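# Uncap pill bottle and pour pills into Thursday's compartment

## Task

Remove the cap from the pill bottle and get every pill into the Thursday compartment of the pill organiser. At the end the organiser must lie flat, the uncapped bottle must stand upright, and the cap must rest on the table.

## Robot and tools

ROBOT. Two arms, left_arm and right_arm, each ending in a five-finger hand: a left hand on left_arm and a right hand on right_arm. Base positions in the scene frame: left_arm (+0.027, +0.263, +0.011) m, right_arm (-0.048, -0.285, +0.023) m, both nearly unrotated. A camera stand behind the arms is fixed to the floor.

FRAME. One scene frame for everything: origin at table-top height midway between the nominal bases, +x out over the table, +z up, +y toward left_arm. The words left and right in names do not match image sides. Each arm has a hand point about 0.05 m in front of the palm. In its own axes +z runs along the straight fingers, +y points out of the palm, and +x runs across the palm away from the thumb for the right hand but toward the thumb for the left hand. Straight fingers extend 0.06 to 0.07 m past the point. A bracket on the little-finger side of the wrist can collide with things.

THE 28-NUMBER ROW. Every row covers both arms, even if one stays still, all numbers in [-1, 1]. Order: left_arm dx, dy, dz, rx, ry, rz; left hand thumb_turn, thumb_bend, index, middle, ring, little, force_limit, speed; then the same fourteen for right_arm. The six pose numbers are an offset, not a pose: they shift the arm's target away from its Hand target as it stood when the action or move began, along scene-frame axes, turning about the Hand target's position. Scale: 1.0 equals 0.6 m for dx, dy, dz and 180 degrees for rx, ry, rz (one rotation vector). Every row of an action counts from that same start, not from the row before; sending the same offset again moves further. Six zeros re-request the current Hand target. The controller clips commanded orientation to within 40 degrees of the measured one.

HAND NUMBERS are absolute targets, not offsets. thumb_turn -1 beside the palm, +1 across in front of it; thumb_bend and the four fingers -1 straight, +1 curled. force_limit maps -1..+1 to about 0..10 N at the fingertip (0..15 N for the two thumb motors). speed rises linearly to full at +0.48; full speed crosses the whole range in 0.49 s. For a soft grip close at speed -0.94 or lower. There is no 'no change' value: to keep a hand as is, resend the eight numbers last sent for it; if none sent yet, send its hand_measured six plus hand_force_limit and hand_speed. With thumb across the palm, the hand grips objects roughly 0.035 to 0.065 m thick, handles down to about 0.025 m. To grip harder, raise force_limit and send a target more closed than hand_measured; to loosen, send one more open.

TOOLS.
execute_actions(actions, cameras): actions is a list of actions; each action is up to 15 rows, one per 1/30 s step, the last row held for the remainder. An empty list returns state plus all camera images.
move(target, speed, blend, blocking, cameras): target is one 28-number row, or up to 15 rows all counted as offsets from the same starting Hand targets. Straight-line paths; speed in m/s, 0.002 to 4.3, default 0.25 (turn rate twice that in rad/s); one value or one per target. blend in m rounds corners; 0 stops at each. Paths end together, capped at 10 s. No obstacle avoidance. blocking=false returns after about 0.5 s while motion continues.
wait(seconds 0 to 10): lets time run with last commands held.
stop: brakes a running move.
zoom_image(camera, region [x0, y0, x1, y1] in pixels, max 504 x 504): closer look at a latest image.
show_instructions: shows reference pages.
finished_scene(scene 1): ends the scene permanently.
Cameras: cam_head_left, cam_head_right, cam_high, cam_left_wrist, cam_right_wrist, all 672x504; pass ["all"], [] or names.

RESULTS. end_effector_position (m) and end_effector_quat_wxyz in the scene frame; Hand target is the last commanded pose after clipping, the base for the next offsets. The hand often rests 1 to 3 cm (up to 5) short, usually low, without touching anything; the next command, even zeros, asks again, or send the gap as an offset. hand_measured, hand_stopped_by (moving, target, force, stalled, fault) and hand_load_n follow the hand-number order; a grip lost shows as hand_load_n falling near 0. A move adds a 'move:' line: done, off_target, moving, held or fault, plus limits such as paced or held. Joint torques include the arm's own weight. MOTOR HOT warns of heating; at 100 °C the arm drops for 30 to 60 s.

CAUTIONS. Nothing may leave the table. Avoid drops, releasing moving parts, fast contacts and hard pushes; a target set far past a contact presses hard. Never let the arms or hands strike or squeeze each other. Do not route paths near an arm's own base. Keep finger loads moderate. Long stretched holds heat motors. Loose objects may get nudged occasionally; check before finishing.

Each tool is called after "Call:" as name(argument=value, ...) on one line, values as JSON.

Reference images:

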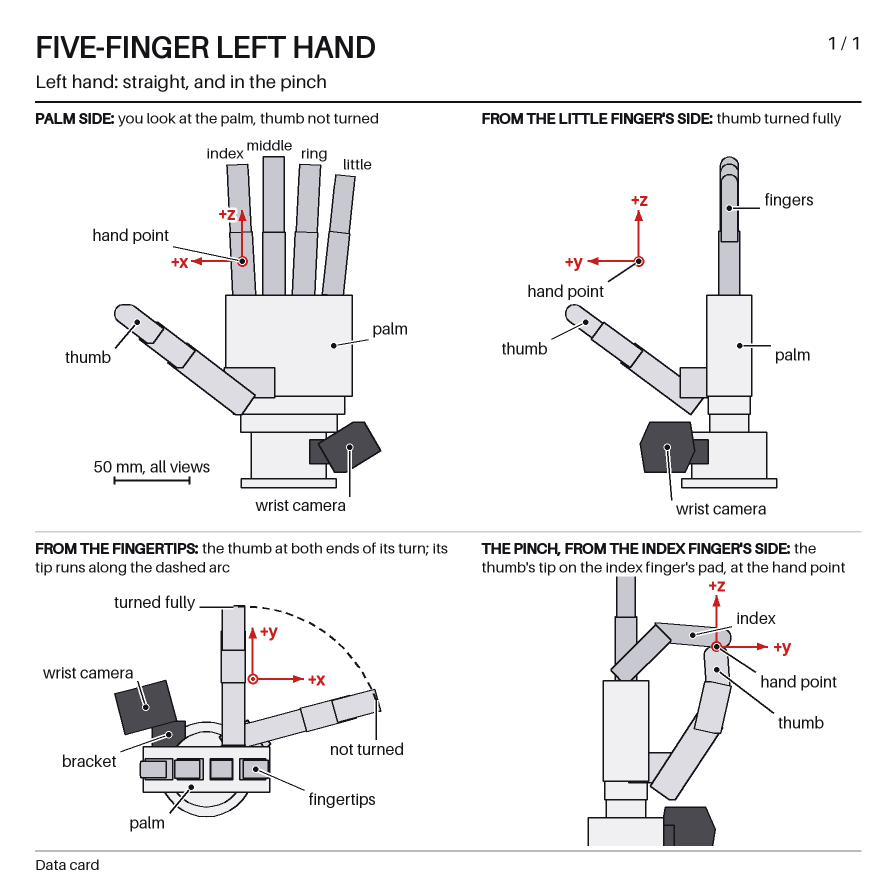

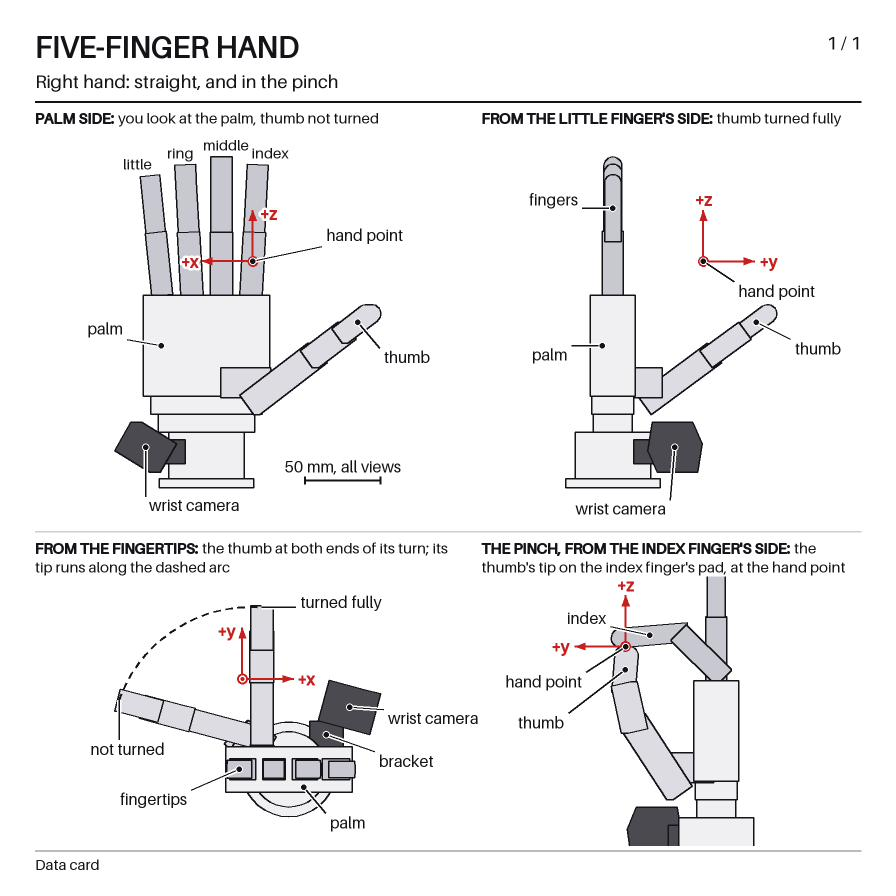

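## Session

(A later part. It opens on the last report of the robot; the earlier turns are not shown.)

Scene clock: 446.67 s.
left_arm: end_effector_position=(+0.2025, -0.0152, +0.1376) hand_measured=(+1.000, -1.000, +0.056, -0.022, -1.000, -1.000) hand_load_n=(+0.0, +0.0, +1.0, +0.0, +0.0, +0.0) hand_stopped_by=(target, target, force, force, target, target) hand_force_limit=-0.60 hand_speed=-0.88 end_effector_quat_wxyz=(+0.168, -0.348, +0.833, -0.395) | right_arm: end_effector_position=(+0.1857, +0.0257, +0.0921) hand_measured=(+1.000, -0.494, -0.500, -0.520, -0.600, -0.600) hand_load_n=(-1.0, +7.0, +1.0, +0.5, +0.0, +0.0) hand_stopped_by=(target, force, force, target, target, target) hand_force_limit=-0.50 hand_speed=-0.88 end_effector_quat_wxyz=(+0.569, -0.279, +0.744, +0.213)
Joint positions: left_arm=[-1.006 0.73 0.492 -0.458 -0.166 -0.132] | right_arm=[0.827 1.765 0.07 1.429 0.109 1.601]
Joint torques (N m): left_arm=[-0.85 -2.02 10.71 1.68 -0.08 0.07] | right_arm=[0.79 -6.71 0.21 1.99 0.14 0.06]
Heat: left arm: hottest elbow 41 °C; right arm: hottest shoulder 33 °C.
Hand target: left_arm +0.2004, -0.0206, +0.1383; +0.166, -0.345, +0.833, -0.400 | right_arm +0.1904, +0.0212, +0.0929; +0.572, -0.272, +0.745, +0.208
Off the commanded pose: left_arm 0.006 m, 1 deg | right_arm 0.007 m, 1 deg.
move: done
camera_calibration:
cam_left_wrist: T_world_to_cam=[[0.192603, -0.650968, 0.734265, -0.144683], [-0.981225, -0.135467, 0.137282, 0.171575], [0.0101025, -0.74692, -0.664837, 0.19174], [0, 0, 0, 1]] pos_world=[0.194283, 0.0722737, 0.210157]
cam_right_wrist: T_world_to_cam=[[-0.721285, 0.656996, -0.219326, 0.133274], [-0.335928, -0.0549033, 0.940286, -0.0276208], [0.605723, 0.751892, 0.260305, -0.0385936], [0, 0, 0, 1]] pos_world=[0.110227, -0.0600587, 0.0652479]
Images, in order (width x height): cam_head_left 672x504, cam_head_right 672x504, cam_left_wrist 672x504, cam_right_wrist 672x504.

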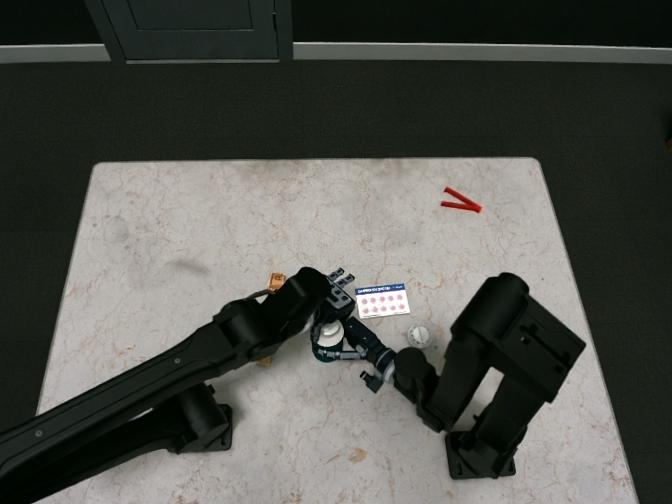

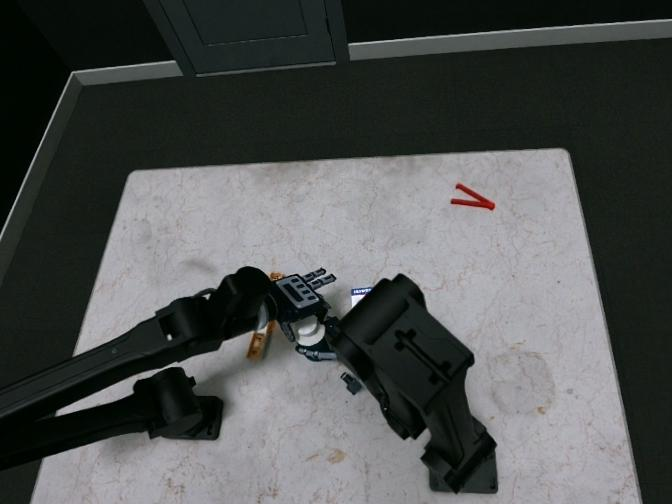

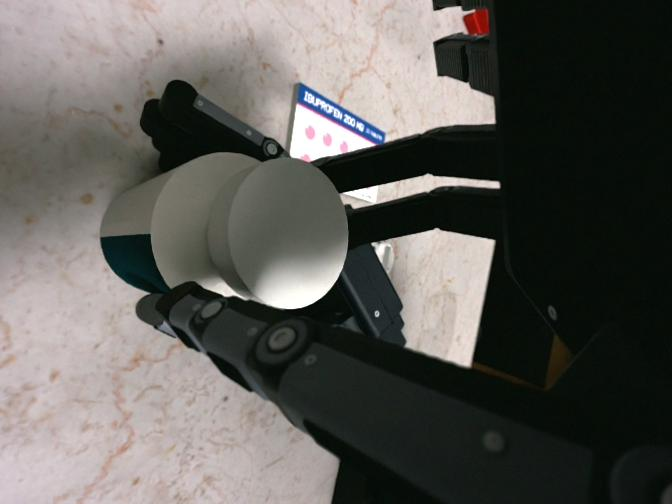

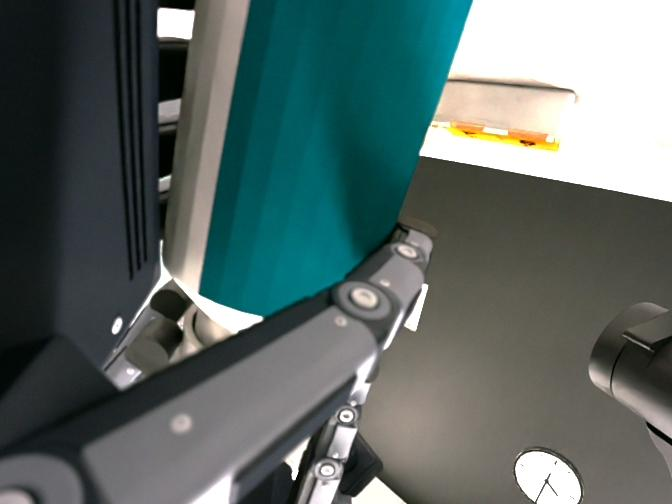

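Call:
move(target=[[0,0,0,0,0,0,1,-0.2,0.3,0.3,-1,-1,-0.55,-0.88,0,0,0,0,0,0,1,-0.49,-0.5,-0.52,-0.6,-0.6,-0.5,-0.88]], speed=0.05, cameras=["cam_head_left","cam_head_right","cam_left_wrist","cam_right_wrist"])

Call:
zoom_image(camera="cam_left_wrist", region=[100, 100, 400, 400])

Call:
zoom_image(camera="cam_right_wrist", region=[60, 200, 460, 504])

Scene clock: 452.23 s.
left_arm: end_effector_position=(+0.2025, -0.0153, +0.1376) hand_measured=(+1.000, -0.832, +0.056, -0.022, -1.000, -1.000) hand_load_n=(-0.5, +3.0, +3.0, +0.0, +0.0, +0.0) hand_stopped_by=(target, force, force, force, target, target) hand_force_limit=-0.55 hand_speed=-0.88 end_effector_quat_wxyz=(+0.168, -0.349, +0.833, -0.395) | right_arm: end_effector_position=(+0.1860, +0.0256, +0.0920) hand_measured=(+1.000, -0.494, -0.500, -0.520, -0.600, -0.600) hand_load_n=(-0.5, +7.0, +1.5, +0.0, +0.0, +0.0) hand_stopped_by=(target, force, force, target, target, target) hand_force_limit=-0.50 hand_speed=-0.88 end_effector_quat_wxyz=(+0.569, -0.278, +0.744, +0.213)
Joint positions: left_arm=[-1.006 0.73 0.492 -0.458 -0.166 -0.132] | right_arm=[0.827 1.765 0.07 1.429 0.111 1.601]
Joint torques (N m): left_arm=[-0.85 -2.02 10.7 1.68 -0.08 0.07] | right_arm=[0.79 -6.71 0.21 2 0.08 0.06]
Heat: left arm: hottest elbow 42 °C; right arm: hottest shoulder 33 °C.
Hand target: left_arm +0.2004, -0.0206, +0.1383; +0.166, -0.345, +0.833, -0.400 | right_arm +0.1904, +0.0212, +0.0929; +0.572, -0.272, +0.745, +0.208
Off the commanded pose: left_arm 0.006 m, 1 deg | right_arm 0.006 m, 1 deg.
move: done
camera_calibration:
cam_left_wrist: T_world_to_cam=[[0.192933, -0.650753, 0.734369, -0.144785], [-0.98116, -0.135661, 0.137556, 0.171519], [0.0101107, -0.747072, -0.664666, 0.191713], [0, 0, 0, 1]] pos_world=[0.194283, 0.072273, 0.210157]
cam_right_wrist: T_world_to_cam=[[-0.720222, 0.658012, -0.219775, 0.133434], [-0.336301, -0.054069, 0.940201, -0.0273683], [0.60678, 0.751064, 0.260232, -0.0387756], [0, 0, 0, 1]] pos_world=[0.110426, -0.0601581, 0.0651479]
Images, in order (width x height): cam_head_left 672x504, cam_head_right 672x504, cam_left_wrist 672x504, cam_right_wrist 672x504.

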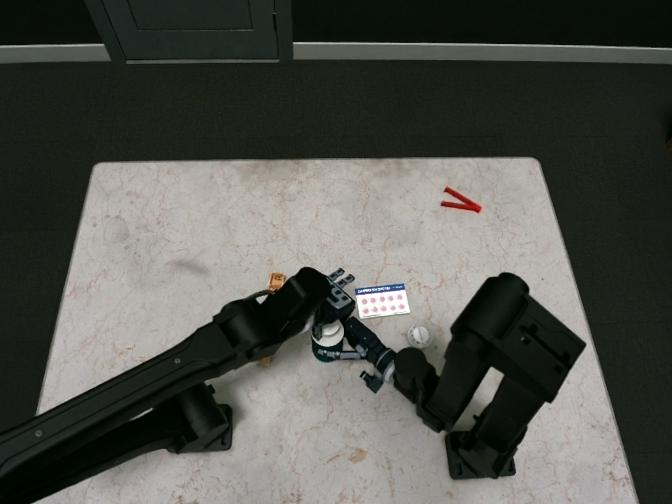

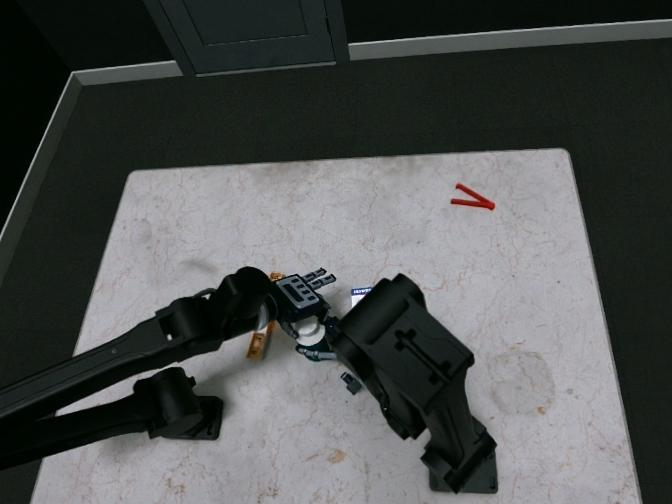

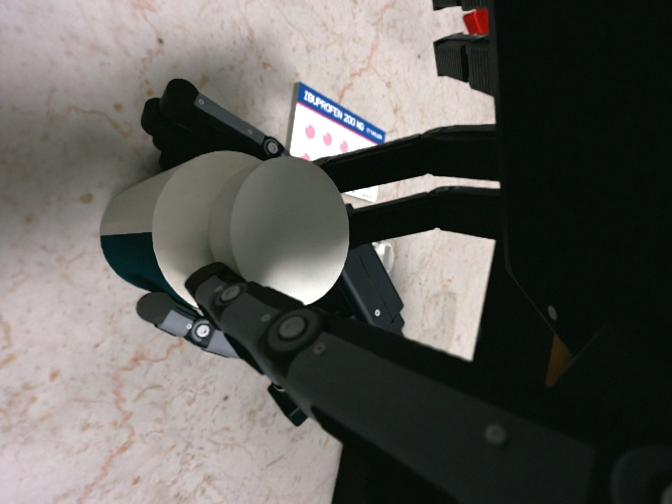

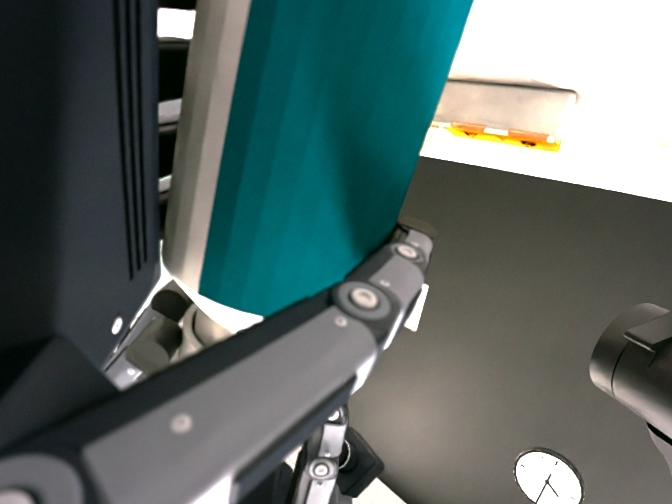

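Scaled by 1.680 from the camera's 672x504 image, which has a finer 960x720 frame.

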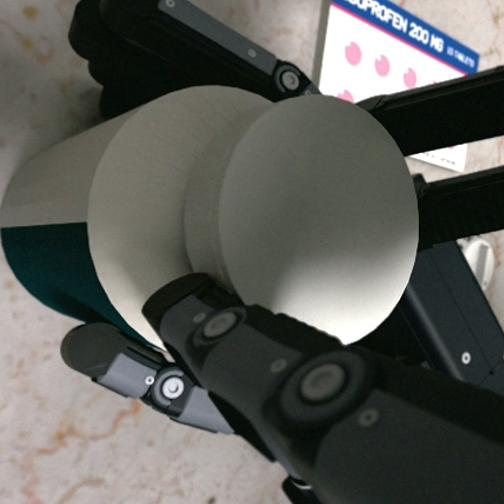

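Scaled by 1.260 from the camera's 672x504 image, which has a finer 960x720 frame.

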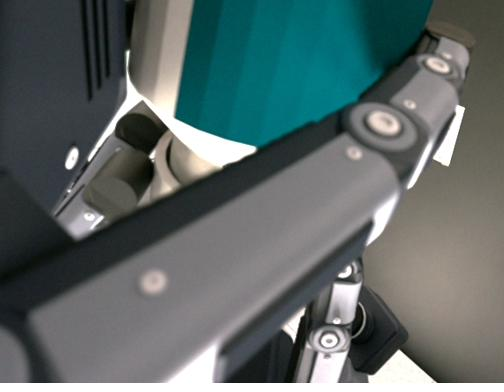

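Call:
move(target=[[0,0,0,0,0,0,1,-0.2,0.3,0.33,-1,-1,-0.5,-0.88,0,0,0,0,0,0,1,-0.49,-0.5,-0.52,-0.6,-0.6,-0.5,-0.88],[0,0,0,0,0,0,1,-0.18,0.3,0.33,-1,-1,-0.4,-0.9,0,0,0,0,0,0,1,-0.49,-0.5,-0.52,-0.6,-0.6,-0.5,-0.88]], speed=0.05)

Scene clock: 457.00 s.
left_arm: end_effector_position=(+0.2025, -0.0153, +0.1375) hand_measured=(+1.000, -0.830, +0.056, -0.002, -1.000, -1.000) hand_load_n=(-0.5, +4.5, +2.0, +5.0, -0.5, +0.0) hand_stopped_by=(target, force, force, force, target, target) hand_force_limit=-0.40 hand_speed=-0.90 end_effector_quat_wxyz=(+0.168, -0.349, +0.833, -0.395) | right_arm: end_effector_position=(+0.1859, +0.0256, +0.0920) hand_measured=(+1.000, -0.494, -0.500, -0.520, -0.600, -0.600) hand_load_n=(-1.0, +7.0, +1.0, +0.5, -0.5, +0.0) hand_stopped_by=(target, force, force, target, target, target) hand_force_limit=-0.50 hand_speed=-0.88 end_effector_quat_wxyz=(+0.569, -0.278, +0.744, +0.213)
Joint positions: left_arm=[-1.006 0.73 0.492 -0.458 -0.166 -0.132] | right_arm=[0.827 1.765 0.07 1.429 0.11 1.601]
Joint torques (N m): left_arm=[-0.85 -2.08 10.69 1.69 -0.08 0.08] | right_arm=[0.73 -6.71 0.21 1.99 0.09 0.06]
Heat: left arm: hottest elbow 42 °C; right arm: hottest shoulder 33 °C.
Hand target: left_arm +0.2004, -0.0206, +0.1383; +0.166, -0.345, +0.833, -0.400 | right_arm +0.1904, +0.0212, +0.0929; +0.572, -0.272, +0.745, +0.208
Off the commanded pose: left_arm 0.006 m, 1 deg | right_arm 0.006 m, 1 deg.
move: done

Call:
move(target=[[0.005,0.0013,0,0,0,0.0556,1,-0.18,0.3,0.33,-1,-1,-0.4,-0.9,0,0,0,0,0,0,1,-0.49,-0.5,-0.52,-0.6,-0.6,-0.5,-0.88],[0.0098,0.0037,0,0,0,0.1111,1,-0.18,0.3,0.33,-1,-1,-0.4,-0.9,0,0,0,0,0,0,1,-0.49,-0.5,-0.52,-0.6,-0.6,-0.5,-0.88]], speed=0.1, blend=0.002, cameras=["cam_head_left","cam_high","cam_left_wrist","cam_right_wrist"])

Call:
zoom_image(camera="cam_left_wrist", region=[100, 100, 400, 400])

Call:
zoom_image(camera="cam_right_wrist", region=[60, 200, 460, 504])

Scene clock: 468.03 s.
left_arm: end_effector_position=(+0.2081, -0.0081, +0.1247) hand_measured=(+1.000, -0.828, +0.056, -0.002, -1.000, -1.000) hand_load_n=(+0.0, +0.0, +1.0, +1.5, +0.0, +0.0) hand_stopped_by=(target, force, force, force, target, target) hand_force_limit=-0.40 hand_speed=-0.90 end_effector_quat_wxyz=(+0.236, -0.491, +0.757, -0.361) | right_arm: end_effector_position=(+0.1851, +0.0261, +0.0918) hand_measured=(+1.000, -0.494, -0.500, -0.520, -0.600, -0.600) hand_load_n=(-1.0, +7.0, +0.5, +0.5, +0.0, +0.0) hand_stopped_by=(target, force, force, target, target, target) hand_force_limit=-0.50 hand_speed=-0.88 end_effector_quat_wxyz=(+0.569, -0.282, +0.743, +0.213)
Joint positions: left_arm=[-1.157 0.779 0.492 -0.534 -0.541 -0.502] | right_arm=[0.827 1.765 0.07 1.429 0.106 1.595]
Joint torques (N m): left_arm=[-1.08 -1.9 13.83 0.13 -0.19 0.12] | right_arm=[0.79 -6.71 0.21 2 0.29 0.11]
Heat: left arm: hottest elbow 42 °C; right arm: hottest shoulder 33 °C.
Hand target: left_arm +0.2064, -0.0183, +0.1383; +0.233, -0.485, +0.760, -0.365 | right_arm +0.1904, +0.0212, +0.0929; +0.572, -0.272, +0.745, +0.208
Off the commanded pose: left_arm 0.017 m, 1 deg | right_arm 0.007 m, 1 deg.
move: off_target (left_arm)
camera_calibration:
cam_left_wrist: T_world_to_cam=[[0.404699, -0.539603, 0.738273, -0.175319], [-0.872547, -0.469455, 0.13518, 0.154798], [0.273642, -0.698886, -0.660817, 0.133405], [0, 0, 0, 1]] pos_world=[0.169515, 0.0713027, 0.196664]
cam_right_wrist: T_world_to_cam=[[-0.723485, 0.653062, -0.223785, 0.133417], [-0.338482, -0.0530507, 0.939476, -0.0269675], [0.601664, 0.755444, 0.259431, -0.0376032], [0, 0, 0, 1]] pos_world=[0.110022, -0.0601532, 0.0649475]
Images, in order (width x height): cam_head_left 672x504, cam_high 672x504, cam_left_wrist 672x504, cam_right_wrist 672x504.

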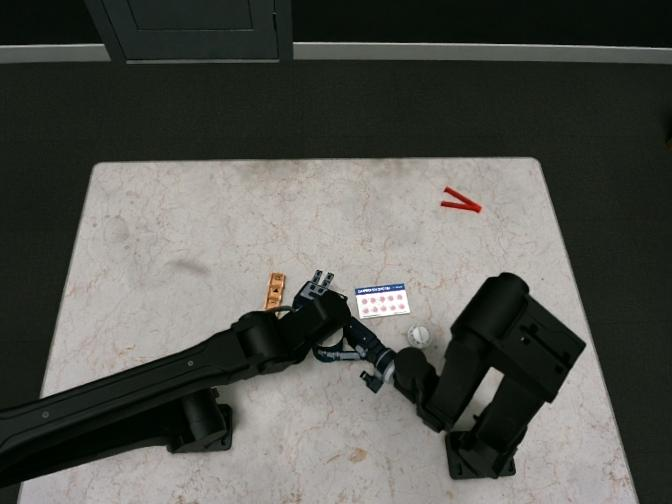

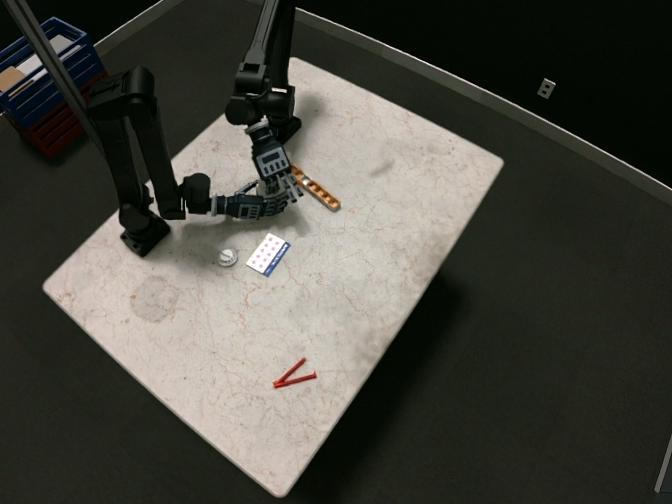

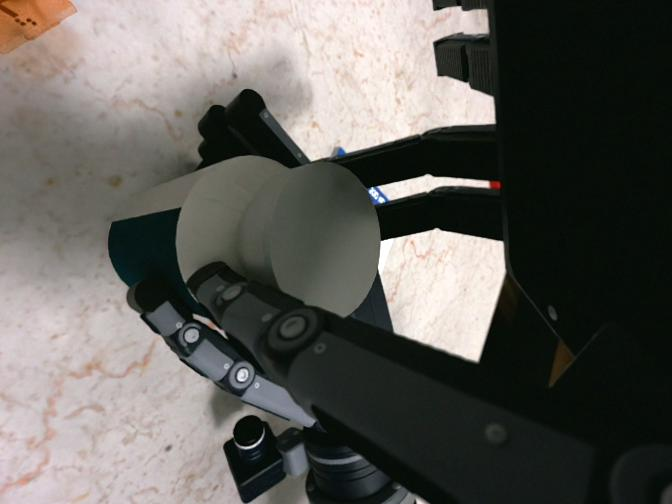

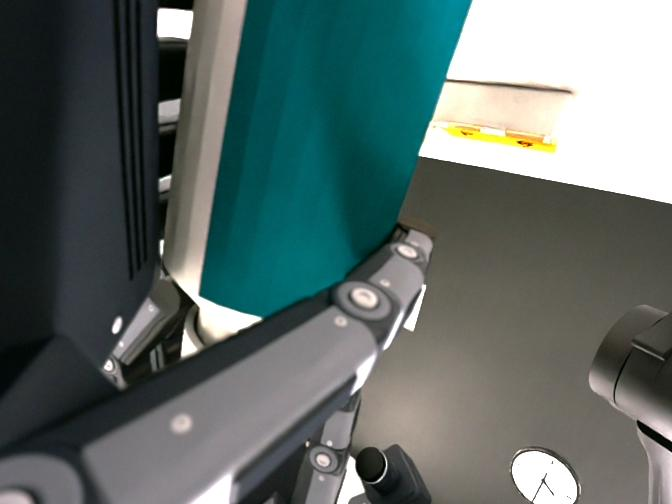

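Scaled by 1.680 from the camera's 672x504 image, which has a finer 960x720 frame.

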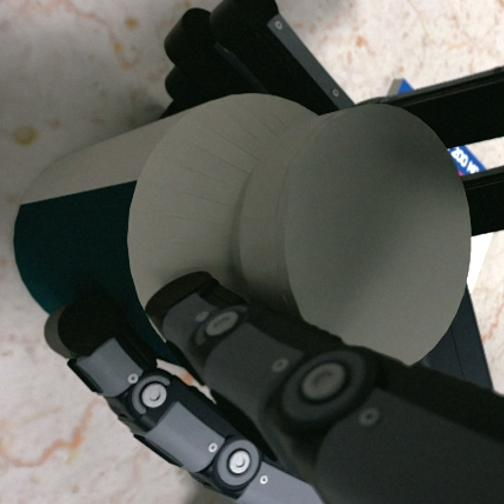

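Scaled by 1.260 from the camera's 672x504 image, which has a finer 960x720 frame.

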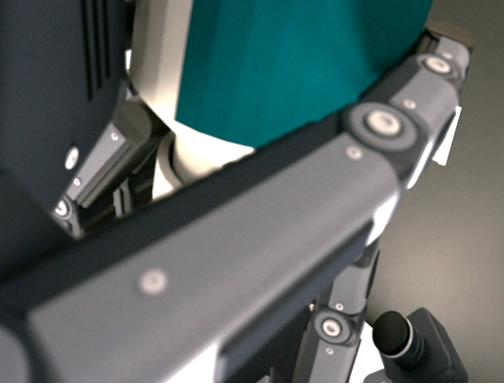

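Call:
move(target=[[0,0,0,0,0,0,1,-1,-0.3,-0.3,-1,-1,-0.5,-0.3,0,0,0,0,0,0,1,-0.49,-0.5,-0.52,-0.6,-0.6,-0.5,-0.88],[0,0,0.02,0,0,0,1,-1,-0.3,-0.3,-1,-1,-0.5,-0.3,0,0,0,0,0,0,1,-0.49,-0.5,-0.52,-0.6,-0.6,-0.5,-0.88]], speed=0.05, cameras=["cam_left_wrist","cam_right_wrist"])

Scene clock: 475.07 s.
left_arm: end_effector_position=(+0.2031, +0.0011, +0.1185) hand_measured=(+1.000, -1.000, -0.300, -0.300, -1.000, -1.000) hand_load_n=(+0.5, +0.0, +0.0, +0.0, +0.0, +0.0) hand_stopped_by=(target, target, target, target, target, target) hand_force_limit=-0.50 hand_speed=-0.30 end_effector_quat_wxyz=(+0.239, -0.488, +0.768, -0.338) | right_arm: end_effector_position=(+0.1857, +0.0257, +0.0918) hand_measured=(+1.000, -0.494, -0.500, -0.520, -0.600, -0.600) hand_load_n=(+0.5, +6.5, +1.0, +0.5, +0.0, +0.0) hand_stopped_by=(target, force, force, target, target, target) hand_force_limit=-0.50 hand_speed=-0.88 end_effector_quat_wxyz=(+0.569, -0.281, +0.743, +0.212)
Joint positions: left_arm=[-1.159 0.783 0.498 -0.589 -0.541 -0.502] | right_arm=[0.827 1.765 0.07 1.429 0.109 1.596]
Joint torques (N m): left_arm=[-0.97 -3.19 15.56 0.65 -0.18 0.13] | right_arm=[0.79 -6.71 0.2 2 0.13 0.1]
Heat: left arm: hottest elbow 43 °C; right arm: hottest shoulder 33 °C.
Hand target: left_arm +0.2063, -0.0183, +0.1502; +0.232, -0.485, +0.760, -0.365 | right_arm +0.1904, +0.0212, +0.0929; +0.572, -0.272, +0.745, +0.208
Off the commanded pose: left_arm 0.037 m, 3 deg | right_arm 0.007 m, 1 deg.
move: off_target (left_arm)
camera_calibration:
cam_left_wrist: T_world_to_cam=[[0.419823, -0.574701, 0.702472, -0.162551], [-0.870393, -0.47429, 0.132156, 0.155423], [0.257226, -0.666909, -0.699334, 0.144931], [0, 0, 0, 1]] pos_world=[0.166242, 0.0769527, 0.195002]
cam_right_wrist: T_world_to_cam=[[-0.721155, 0.655573, -0.223963, 0.133677], [-0.338805, -0.0517597, 0.939432, -0.026721], [0.604274, 0.753356, 0.259438, -0.038183], [0, 0, 0, 1]] pos_world=[0.110422, -0.0602528, 0.0649475]
Images, in order (width x height): cam_left_wrist 672x504, cam_right_wrist 672x504.

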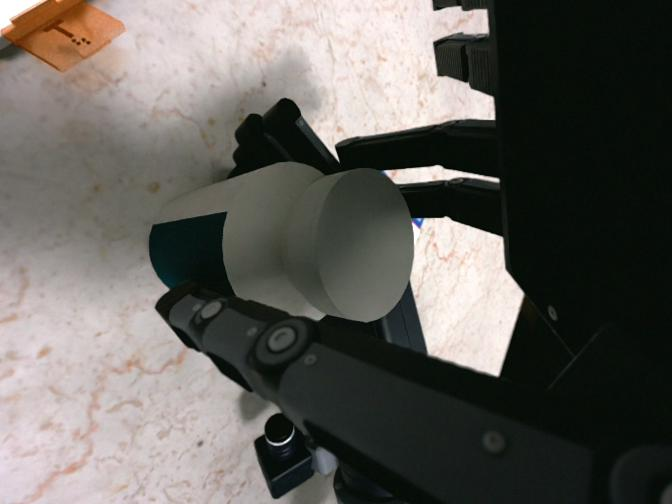

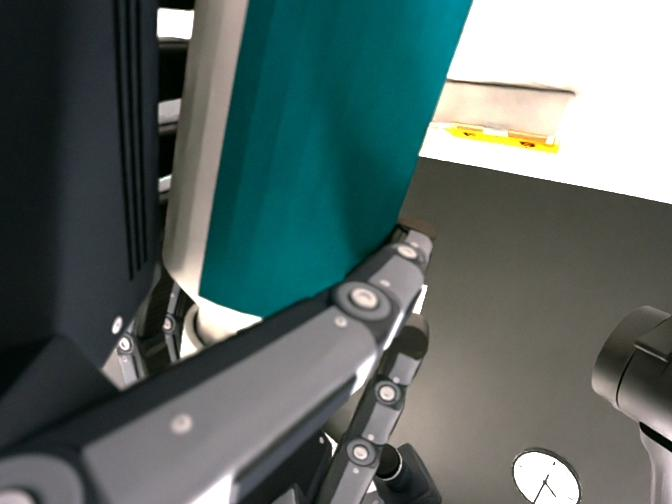

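Call:
execute_actions(actions=[])

Scene clock: 492.00 s.
left_arm: end_effector_position=(+0.2031, +0.0011, +0.1185) hand_measured=(+1.000, -1.000, -0.300, -0.300, -1.000, -1.000) hand_load_n=(+0.0, +0.0, +0.5, +0.0, +0.0, -0.5) hand_stopped_by=(target, target, target, target, target, target) hand_force_limit=-0.50 hand_speed=-0.30 end_effector_quat_wxyz=(+0.239, -0.488, +0.768, -0.338) | right_arm: end_effector_position=(+0.1857, +0.0257, +0.0918) hand_measured=(+1.000, -0.494, -0.500, -0.520, -0.600, -0.600) hand_load_n=(+0.5, +6.5, +1.0, +0.5, +0.0, +0.0) hand_stopped_by=(target, force, force, target, target, target) hand_force_limit=-0.50 hand_speed=-0.88 end_effector_quat_wxyz=(+0.569, -0.281, +0.743, +0.212)
Joint positions: left_arm=[-1.159 0.783 0.498 -0.589 -0.541 -0.502] | right_arm=[0.827 1.765 0.07 1.429 0.109 1.596]
Joint velocities: within noise
Joint torques (N m): left_arm=[-0.85 -3.08 15.57 0.61 -0.17 0.13] | right_arm=[0.79 -6.71 0.21 1.99 0.13 0.1]
Motor temperatures (°C): left_arm=[28 29 46 28 31 31] | right_arm=[30 33 32 32 30 28]
Heat: left arm: hottest elbow 46 °C; right arm: hottest shoulder 33 °C.
Hand target: left_arm +0.2063, -0.0183, +0.1502; +0.232, -0.485, +0.760, -0.365 | right_arm +0.1904, +0.0212, +0.0929; +0.572, -0.272, +0.745, +0.208
Off the commanded pose: left_arm 0.037 m, 3 deg | right_arm 0.007 m, 1 deg.
camera_calibration:
cam_left_wrist: T_world_to_cam=[[0.419823, -0.574701, 0.702472, -0.162551], [-0.870393, -0.47429, 0.132156, 0.155423], [0.257226, -0.666909, -0.699334, 0.144931], [0, 0, 0, 1]] pos_world=[0.166242, 0.0769527, 0.195002]
cam_right_wrist: T_world_to_cam=[[-0.721155, 0.655573, -0.223963, 0.133677], [-0.338805, -0.0517597, 0.939432, -0.026721], [0.604274, 0.753356, 0.259438, -0.038183], [0, 0, 0, 1]] pos_world=[0.110422, -0.0602528, 0.0649475]

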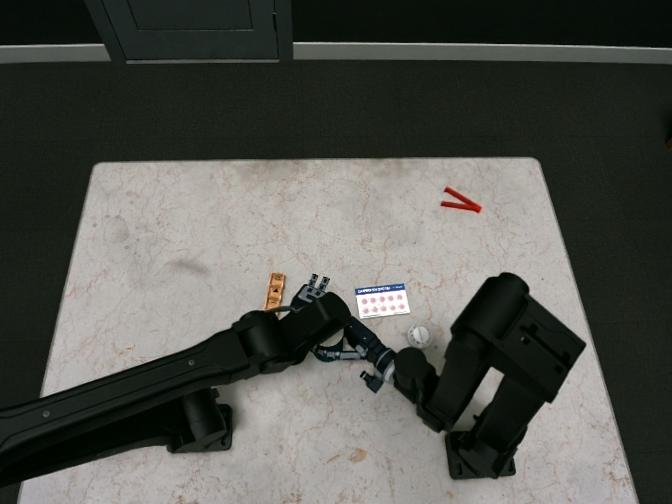

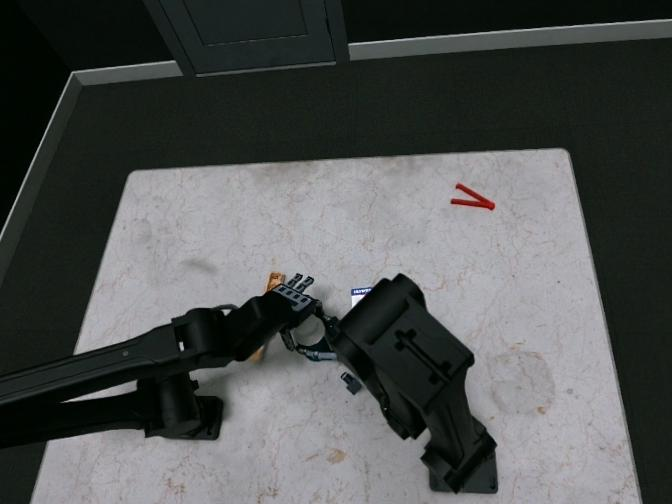

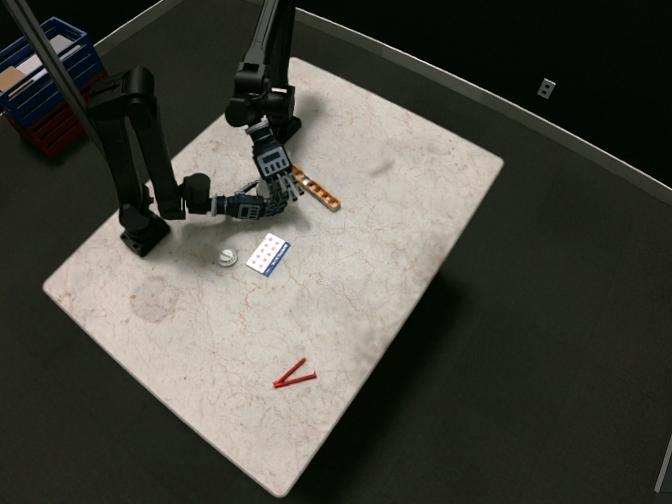

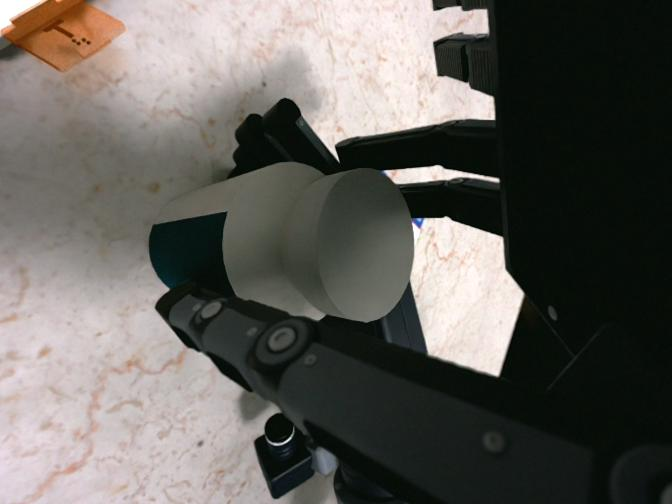

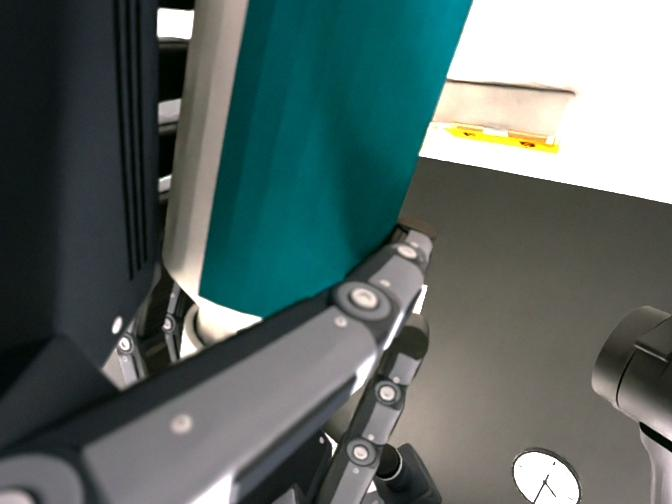

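Call:
move(target=[0.0, 0.0, 0.06, 0,0,0, 1,-1,-0.3,-0.3,-1,-1,-0.5,-0.3, 0,0,0,0,0,0, 1,-0.49,-0.5,-0.52,-0.6,-0.6,-0.5,-0.88], speed=0.1, cameras=["cam_left_wrist"])

Scene clock: 495.23 s.
left_arm: end_effector_position=(+0.2043, -0.0016, +0.1542) hand_measured=(+1.000, -1.000, -0.300, -0.300, -1.000, -1.000) hand_load_n=(+0.0, +0.0, +0.0, +0.0, +0.0, +0.0) hand_stopped_by=(target, target, target, target, target, target) hand_force_limit=-0.50 hand_speed=-0.30 end_effector_quat_wxyz=(+0.239, -0.488, +0.768, -0.338) | right_arm: end_effector_position=(+0.1857, +0.0257, +0.0918) hand_measured=(+1.000, -0.494, -0.500, -0.520, -0.600, -0.600) hand_load_n=(+0.5, +7.0, +1.0, +1.0, +0.0, +0.0) hand_stopped_by=(target, force, force, target, target, target) hand_force_limit=-0.50 hand_speed=-0.88 end_effector_quat_wxyz=(+0.569, -0.281, +0.743, +0.212)
Joint positions: left_arm=[-1.159 0.762 0.586 -0.698 -0.541 -0.502] | right_arm=[0.827 1.765 0.07 1.429 0.109 1.596]
Joint torques (N m): left_arm=[-0.85 -3.08 15.73 0.61 -0.18 0.13] | right_arm=[0.79 -6.71 0.21 2 0.13 0.1]
Heat: left arm: hottest elbow 46 °C; right arm: hottest shoulder 33 °C.
Hand target: left_arm +0.2063, -0.0184, +0.1863; +0.232, -0.485, +0.760, -0.365 | right_arm +0.1904, +0.0212, +0.0929; +0.572, -0.272, +0.745, +0.208
Off the commanded pose: left_arm 0.036 m, 3 deg | right_arm 0.007 m, 1 deg.
move: off_target (left_arm)
camera_calibration:
cam_left_wrist: T_world_to_cam=[[0.419823, -0.574701, 0.702472, -0.189628], [-0.870393, -0.47429, 0.132156, 0.150517], [0.257226, -0.666909, -0.699334, 0.167854], [0, 0, 0, 1]] pos_world=[0.167442, 0.0743527, 0.230702]
Images, in order (width x height): cam_left_wrist 672x504.

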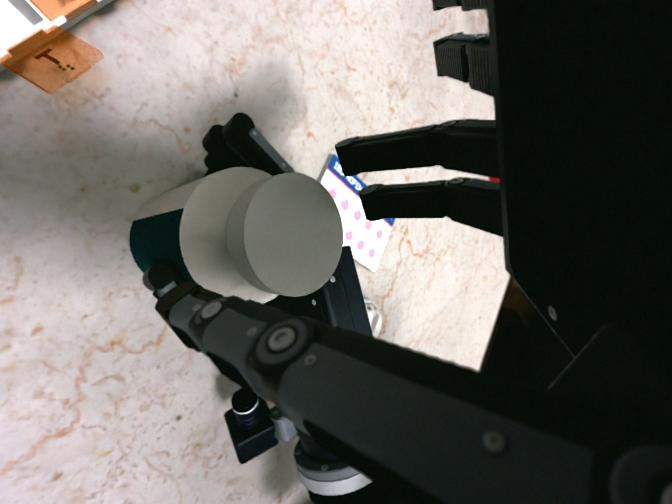

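Call:
move(target=[[-0.0098, -0.0037, 0.04, 0,0,-0.111, 1,-1,-0.5,-0.5,-1,-1,-0.5,0, 0,0,0,0,0,0, 1,-0.49,-0.5,-0.52,-0.6,-0.6,-0.5,-0.88],[-0.0098, -0.0037, -0.0798, 0,0,-0.111, 1,-1,-0.5,-0.5,-1,-1,-0.5,0, 0,0,0,0,0,0, 1,-0.49,-0.5,-0.52,-0.6,-0.6,-0.5,-0.88]], speed=0.12, cameras=["cam_left_wrist"])

Scene clock: 531.87 s.
left_arm: end_effector_position=(+0.1940, -0.0190, +0.1367) hand_measured=(+1.000, -1.000, -0.500, -0.500, -1.000, -1.000) hand_load_n=(+0.0, +0.0, +0.0, +0.0, +0.0, +0.0) hand_stopped_by=(target, target, target, target, target, target) hand_force_limit=-0.50 hand_speed=0.00 end_effector_quat_wxyz=(+0.162, -0.344, +0.836, -0.395) | right_arm: end_effector_position=(+0.1857, +0.0257, +0.0918) hand_measured=(+1.000, -0.494, -0.500, -0.520, -0.600, -0.600) hand_load_n=(+0.0, +7.0, +1.0, +0.5, +0.0, +0.0) hand_stopped_by=(target, force, force, target, target, target) hand_force_limit=-0.50 hand_speed=-0.88 end_effector_quat_wxyz=(+0.569, -0.281, +0.743, +0.212)
Joint positions: left_arm=[-1.036 0.728 0.491 -0.464 -0.175 -0.147] | right_arm=[0.827 1.765 0.07 1.429 0.109 1.596]
Joint velocities: left_arm=[within noise] | right_arm=[-0.005 -0.005 -0.007 -0.007 0.007 -0.154]
Joint torques (N m): left_arm=[1.79 -1.9 10.85 1.89 0.2 0.22] | right_arm=[0.79 -6.71 0.23 2 0.13 0.1]
Heat: left arm: hottest elbow 46 °C; right arm: hottest shoulder 33 °C.
Hand target: left_arm +0.2005, -0.0205, +0.1385; +0.166, -0.345, +0.833, -0.400 | right_arm +0.1904, +0.0212, +0.0929; +0.572, -0.272, +0.745, +0.208
Off the commanded pose: left_arm 0.007 m, 1 deg | right_arm 0.007 m, 1 deg.
move: done
camera_calibration:
cam_left_wrist: T_world_to_cam=[[0.188205, -0.653581, 0.733083, -0.143883], [-0.982116, -0.121234, 0.144054, 0.162359], [-0.00527592, -0.747084, -0.664709, 0.191312], [0, 0, 0, 1]] pos_world=[0.187544, 0.0685707, 0.209256]
Images, in order (width x height): cam_left_wrist 672x504.

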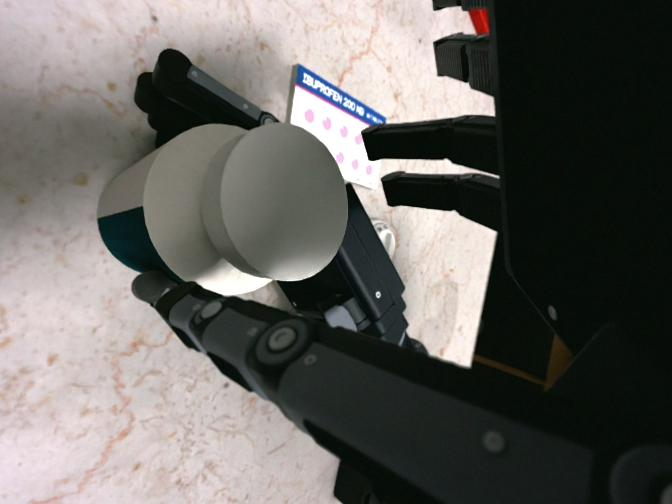

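Call:
move(target=[[0.0132, 0.0123, 0.04, 0,0,0, 1,-1,-0.5,-0.5,-1,-1,-0.5,0, 0,0,0,0,0,0, 1,-0.49,-0.5,-0.52,-0.6,-0.6,-0.5,-0.88],[0.0132, 0.0123, 0.003, 0,0,0, 1,-1,-0.5,-0.5,-1,-1,-0.5,0, 0,0,0,0,0,0, 1,-0.49,-0.5,-0.52,-0.6,-0.6,-0.5,-0.88]], speed=0.12, cameras=["cam_left_wrist"])

Scene clock: 538.67 s.
left_arm: end_effector_position=(+0.2017, -0.0117, +0.1382) hand_measured=(+1.000, -1.000, -0.500, -0.500, -1.000, -1.000) hand_load_n=(+0.0, +0.0, +0.0, +0.0, +0.0, +0.0) hand_stopped_by=(target, target, target, target, target, target) hand_force_limit=-0.50 hand_speed=0.00 end_effector_quat_wxyz=(+0.162, -0.344, +0.836, -0.395) | right_arm: end_effector_position=(+0.1857, +0.0257, +0.0918) hand_measured=(+1.000, -0.494, -0.500, -0.520, -0.600, -0.600) hand_load_n=(+0.0, +7.0, +1.0, +0.5, +0.0, +0.0) hand_stopped_by=(target, force, force, target, target, target) hand_force_limit=-0.50 hand_speed=-0.88 end_effector_quat_wxyz=(+0.569, -0.281, +0.743, +0.212)
Joint positions: left_arm=[-0.986 0.718 0.491 -0.47 -0.136 -0.115] | right_arm=[0.827 1.765 0.07 1.429 0.109 1.596]
Joint torques (N m): left_arm=[1.9 -1.9 10.93 1.84 0.21 0.22] | right_arm=[0.79 -6.71 0.21 1.99 0.13 0.1]
Heat: left arm: hottest elbow 45 °C; right arm: hottest shoulder 33 °C.
Hand target: left_arm +0.2084, -0.0132, +0.1403; +0.166, -0.345, +0.833, -0.400 | right_arm +0.1904, +0.0212, +0.0929; +0.572, -0.272, +0.745, +0.208
Off the commanded pose: left_arm 0.007 m, 1 deg | right_arm 0.007 m, 1 deg.
move: done
camera_calibration:
cam_left_wrist: T_world_to_cam=[[0.188949, -0.653486, 0.732977, -0.141743], [-0.98197, -0.121355, 0.144942, 0.170491], [-0.00576719, -0.747148, -0.664633, 0.197963], [0, 0, 0, 1]] pos_world=[0.195341, 0.0759704, 0.210756]
Images, in order (width x height): cam_left_wrist 672x504.

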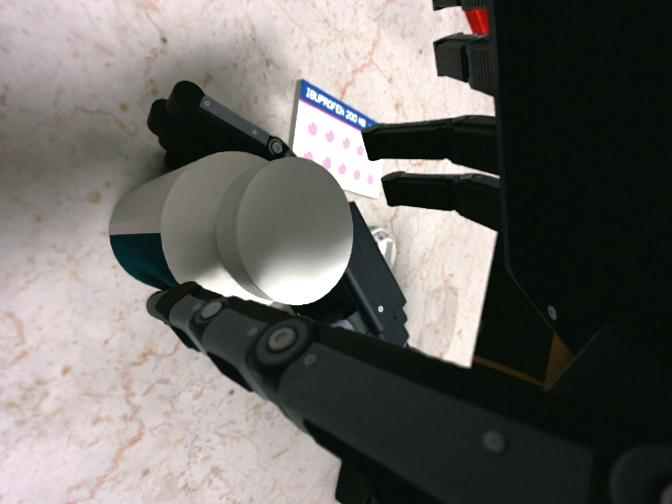

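Call:
execute_actions(actions=[[[0,0,0,0,0,0, 1,-0.2,0.3,0.33,-1,-1,-0.2,-0.8, 0,0,0,0,0,0, 1,-0.49,-0.5,-0.52,-0.6,-0.6,-0.5,-0.88]],[[0,0,0,0,0,0, 1,-0.2,0.3,0.33,-1,-1,-0.2,-0.8, 0,0,0,0,0,0, 1,-0.49,-0.5,-0.52,-0.6,-0.6,-0.5,-0.88]],[[0,0,0,0,0,0, 1,-0.2,0.3,0.33,-1,-1,-0.2,-0.8, 0,0,0,0,0,0, 1,-0.49,-0.5,-0.52,-0.6,-0.6,-0.5,-0.88]],[[0,0,0,0,0,0, 1,-0.2,0.3,0.33,-1,-1,-0.2,-0.8, 0,0,0,0,0,0, 1,-0.49,-0.5,-0.52,-0.6,-0.6,-0.5,-0.88]]], cameras=["cam_left_wrist"])

Scene clock: 545.60 s.
left_arm: end_effector_position=(+0.2017, -0.0117, +0.1379) hand_measured=(+1.000, -0.760, +0.014, -0.042, -1.000, -1.000) hand_load_n=(+0.5, +8.5, +7.0, +5.0, +0.0, +0.0) hand_stopped_by=(target, force, force, force, target, target) hand_force_limit=-0.20 hand_speed=-0.80 end_effector_quat_wxyz=(+0.161, -0.343, +0.837, -0.395) | right_arm: end_effector_position=(+0.1860, +0.0255, +0.0918) hand_measured=(+1.000, -0.494, -0.500, -0.520, -0.600, -0.600) hand_load_n=(-0.5, +7.0, +1.0, +0.5, +0.0, +0.0) hand_stopped_by=(target, force, force, target, target, target) hand_force_limit=-0.50 hand_speed=-0.88 end_effector_quat_wxyz=(+0.570, -0.280, +0.743, +0.211)
Joint positions: left_arm=[-0.986 0.719 0.491 -0.469 -0.135 -0.113] | right_arm=[0.827 1.765 0.07 1.429 0.111 1.596]
Joint torques (N m): left_arm=[1.85 -1.85 10.93 1.91 0.2 0.21] | right_arm=[0.85 -6.71 0.21 2 0.05 0.1]
Heat: left arm: hottest elbow 45 °C; right arm: hottest shoulder 33 °C.
Hand target: left_arm +0.2083, -0.0132, +0.1403; +0.166, -0.345, +0.833, -0.400 | right_arm +0.1904, +0.0212, +0.0929; +0.572, -0.272, +0.745, +0.208
Off the commanded pose: left_arm 0.007 m, 1 deg | right_arm 0.006 m, 1 deg.
camera_calibration:
cam_left_wrist: T_world_to_cam=[[0.187896, -0.654584, 0.732267, -0.141239], [-0.982165, -0.119996, 0.144752, 0.17058], [-0.00688314, -0.746405, -0.665456, 0.198093], [0, 0, 0, 1]] pos_world=[0.19544, 0.0758737, 0.210555]
Images, in order (width x height): cam_left_wrist 672x504.

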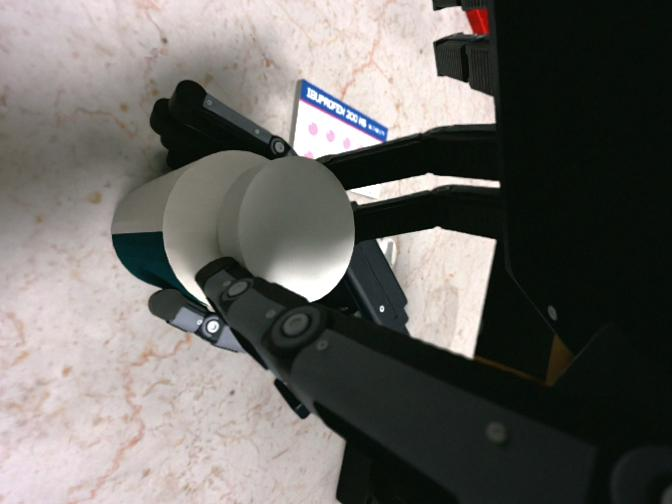

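Call:
zoom_image(camera="cam_left_wrist", region=[150, 110, 450, 370])

Scaled by 1.680 from the camera's 672x504 image, which has a finer 960x720 frame.

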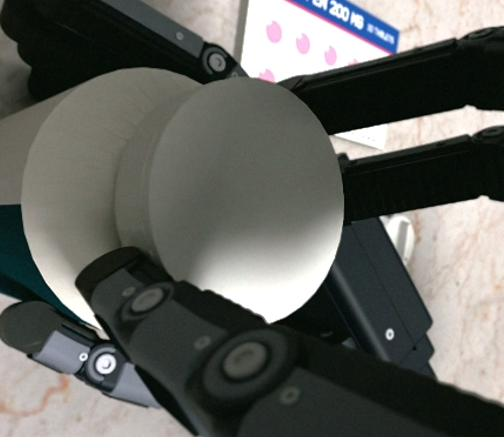

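Call:
move(target=[0.0057, 0.0013, 0.008, 0,0,0.0667, 1,-0.2,0.3,0.33,-1,-1,-0.2,-0.8, 0,0,0,0,0,0, 1,-0.49,-0.5,-0.52,-0.6,-0.6,-0.5,-0.88], speed=0.15, cameras=["cam_left_wrist"])

Scene clock: 553.87 s.
left_arm: end_effector_position=(+0.2121, -0.0068, +0.1386) hand_measured=(+1.000, -0.760, +0.014, -0.042, -1.000, -1.000) hand_load_n=(-4.5, +9.0, +4.5, +5.5, +0.0, +0.0) hand_stopped_by=(target, force, force, force, target, target) hand_force_limit=-0.20 hand_speed=-0.80 end_effector_quat_wxyz=(+0.208, -0.429, +0.791, -0.383) | right_arm: end_effector_position=(+0.1883, +0.0241, +0.0921) hand_measured=(+1.000, -0.494, -0.500, -0.520, -0.600, -0.600) hand_load_n=(+0.5, +5.0, +0.0, +1.5, +0.0, +0.0) hand_stopped_by=(target, force, force, target, target, target) hand_force_limit=-0.50 hand_speed=-0.88 end_effector_quat_wxyz=(+0.570, -0.275, +0.745, +0.210)
Joint positions: left_arm=[-1.058 0.722 0.491 -0.492 -0.359 -0.301] | right_arm=[0.823 1.765 0.07 1.429 0.115 1.601]
Joint torques (N m): left_arm=[-0.67 -1.03 13.07 0.42 -0.35 0] | right_arm=[1.14 -6.71 0.21 1.99 -0.12 0.05]
Heat: left arm: hottest elbow 44 °C; right arm: hottest shoulder 33 °C.
Hand target: left_arm +0.2117, -0.0124, +0.1450; +0.206, -0.430, +0.792, -0.380 | right_arm +0.1904, +0.0212, +0.0929; +0.572, -0.272, +0.745, +0.208
Off the commanded pose: left_arm 0.009 m, 0 deg | right_arm 0.004 m, 0 deg.
move: done
camera_calibration:
cam_left_wrist: T_world_to_cam=[[0.310683, -0.590258, 0.745031, -0.167818], [-0.935999, -0.326441, 0.131692, 0.171894], [0.165476, -0.738263, -0.6539, 0.164221], [0, 0, 0, 1]] pos_world=[0.185856, 0.0782952, 0.209777]
Images, in order (width x height): cam_left_wrist 672x504.

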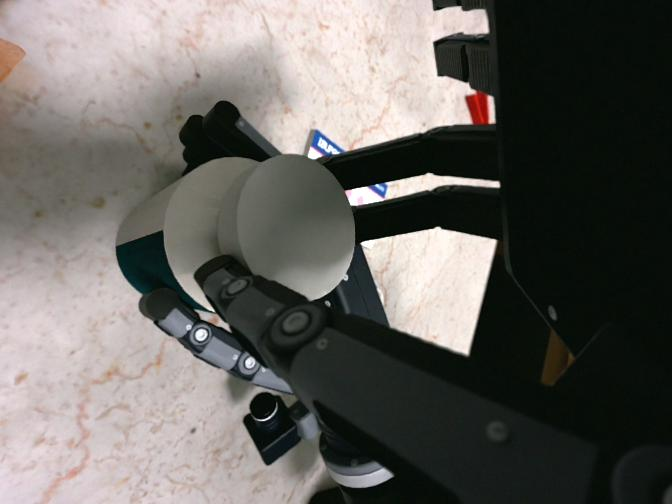

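Call:
move(target=[-0.0037, -0.0018, 0.008, 0,0,0.0667, 1,-0.2,0.3,0.33,-1,-1,-0.2,-0.8, 0,0,0,0,0,0, 1,-0.49,-0.5,-0.52,-0.6,-0.6,-0.5,-0.88], speed=0.15, cameras=["cam_left_wrist"])

Scene clock: 559.77 s.
left_arm: end_effector_position=(+0.2126, -0.0025, +0.1383) hand_measured=(+1.000, -0.760, +0.014, -0.042, -1.000, -1.000) hand_load_n=(-3.5, +7.5, +3.0, +7.5, +0.0, +0.0) hand_stopped_by=(target, force, force, force, target, target) hand_force_limit=-0.20 hand_speed=-0.80 end_effector_quat_wxyz=(+0.252, -0.513, +0.741, -0.353) | right_arm: end_effector_position=(+0.1868, +0.0251, +0.0921) hand_measured=(+1.000, -0.494, -0.500, -0.520, -0.600, -0.600) hand_load_n=(-0.5, +5.5, +0.0, +1.0, +0.0, +0.5) hand_stopped_by=(target, force, force, target, target, target) hand_force_limit=-0.50 hand_speed=-0.88 end_effector_quat_wxyz=(+0.570, -0.279, +0.743, +0.212)
Joint positions: left_arm=[-1.166 0.774 0.531 -0.611 -0.598 -0.56] | right_arm=[0.823 1.765 0.07 1.429 0.107 1.596]
Joint torques (N m): left_arm=[-1.26 -1.55 13.64 0.13 -0.1 0.03] | right_arm=[1.14 -6.65 0.18 1.98 0.21 0.09]
Heat: left arm: hottest elbow 45 °C; right arm: hottest shoulder 33 °C.
Hand target: left_arm +0.2096, -0.0135, +0.1498; +0.245, -0.511, +0.743, -0.357 | right_arm +0.1904, +0.0212, +0.0930; +0.572, -0.272, +0.745, +0.208
Off the commanded pose: left_arm 0.016 m, 1 deg | right_arm 0.005 m, 1 deg.
move: off_target (left_arm)
camera_calibration:
cam_left_wrist: T_world_to_cam=[[0.433728, -0.516713, 0.738165, -0.190241], [-0.840831, -0.526557, 0.125465, 0.153956], [0.323857, -0.67509, -0.662851, 0.134796], [0, 0, 0, 1]] pos_world=[0.168309, 0.0737659, 0.210463]
Images, in order (width x height): cam_left_wrist 672x504.

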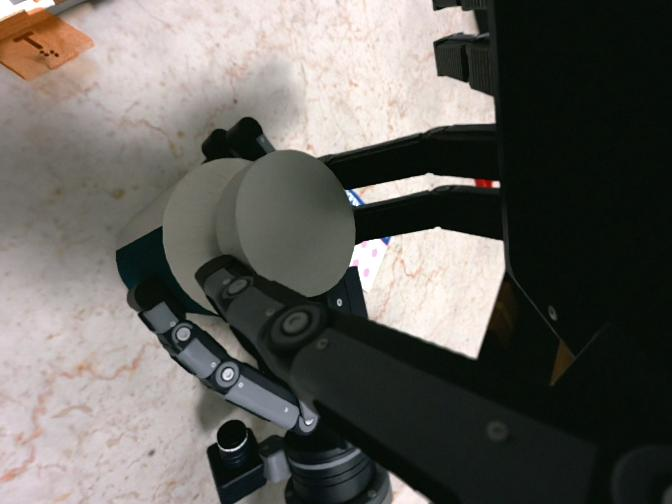

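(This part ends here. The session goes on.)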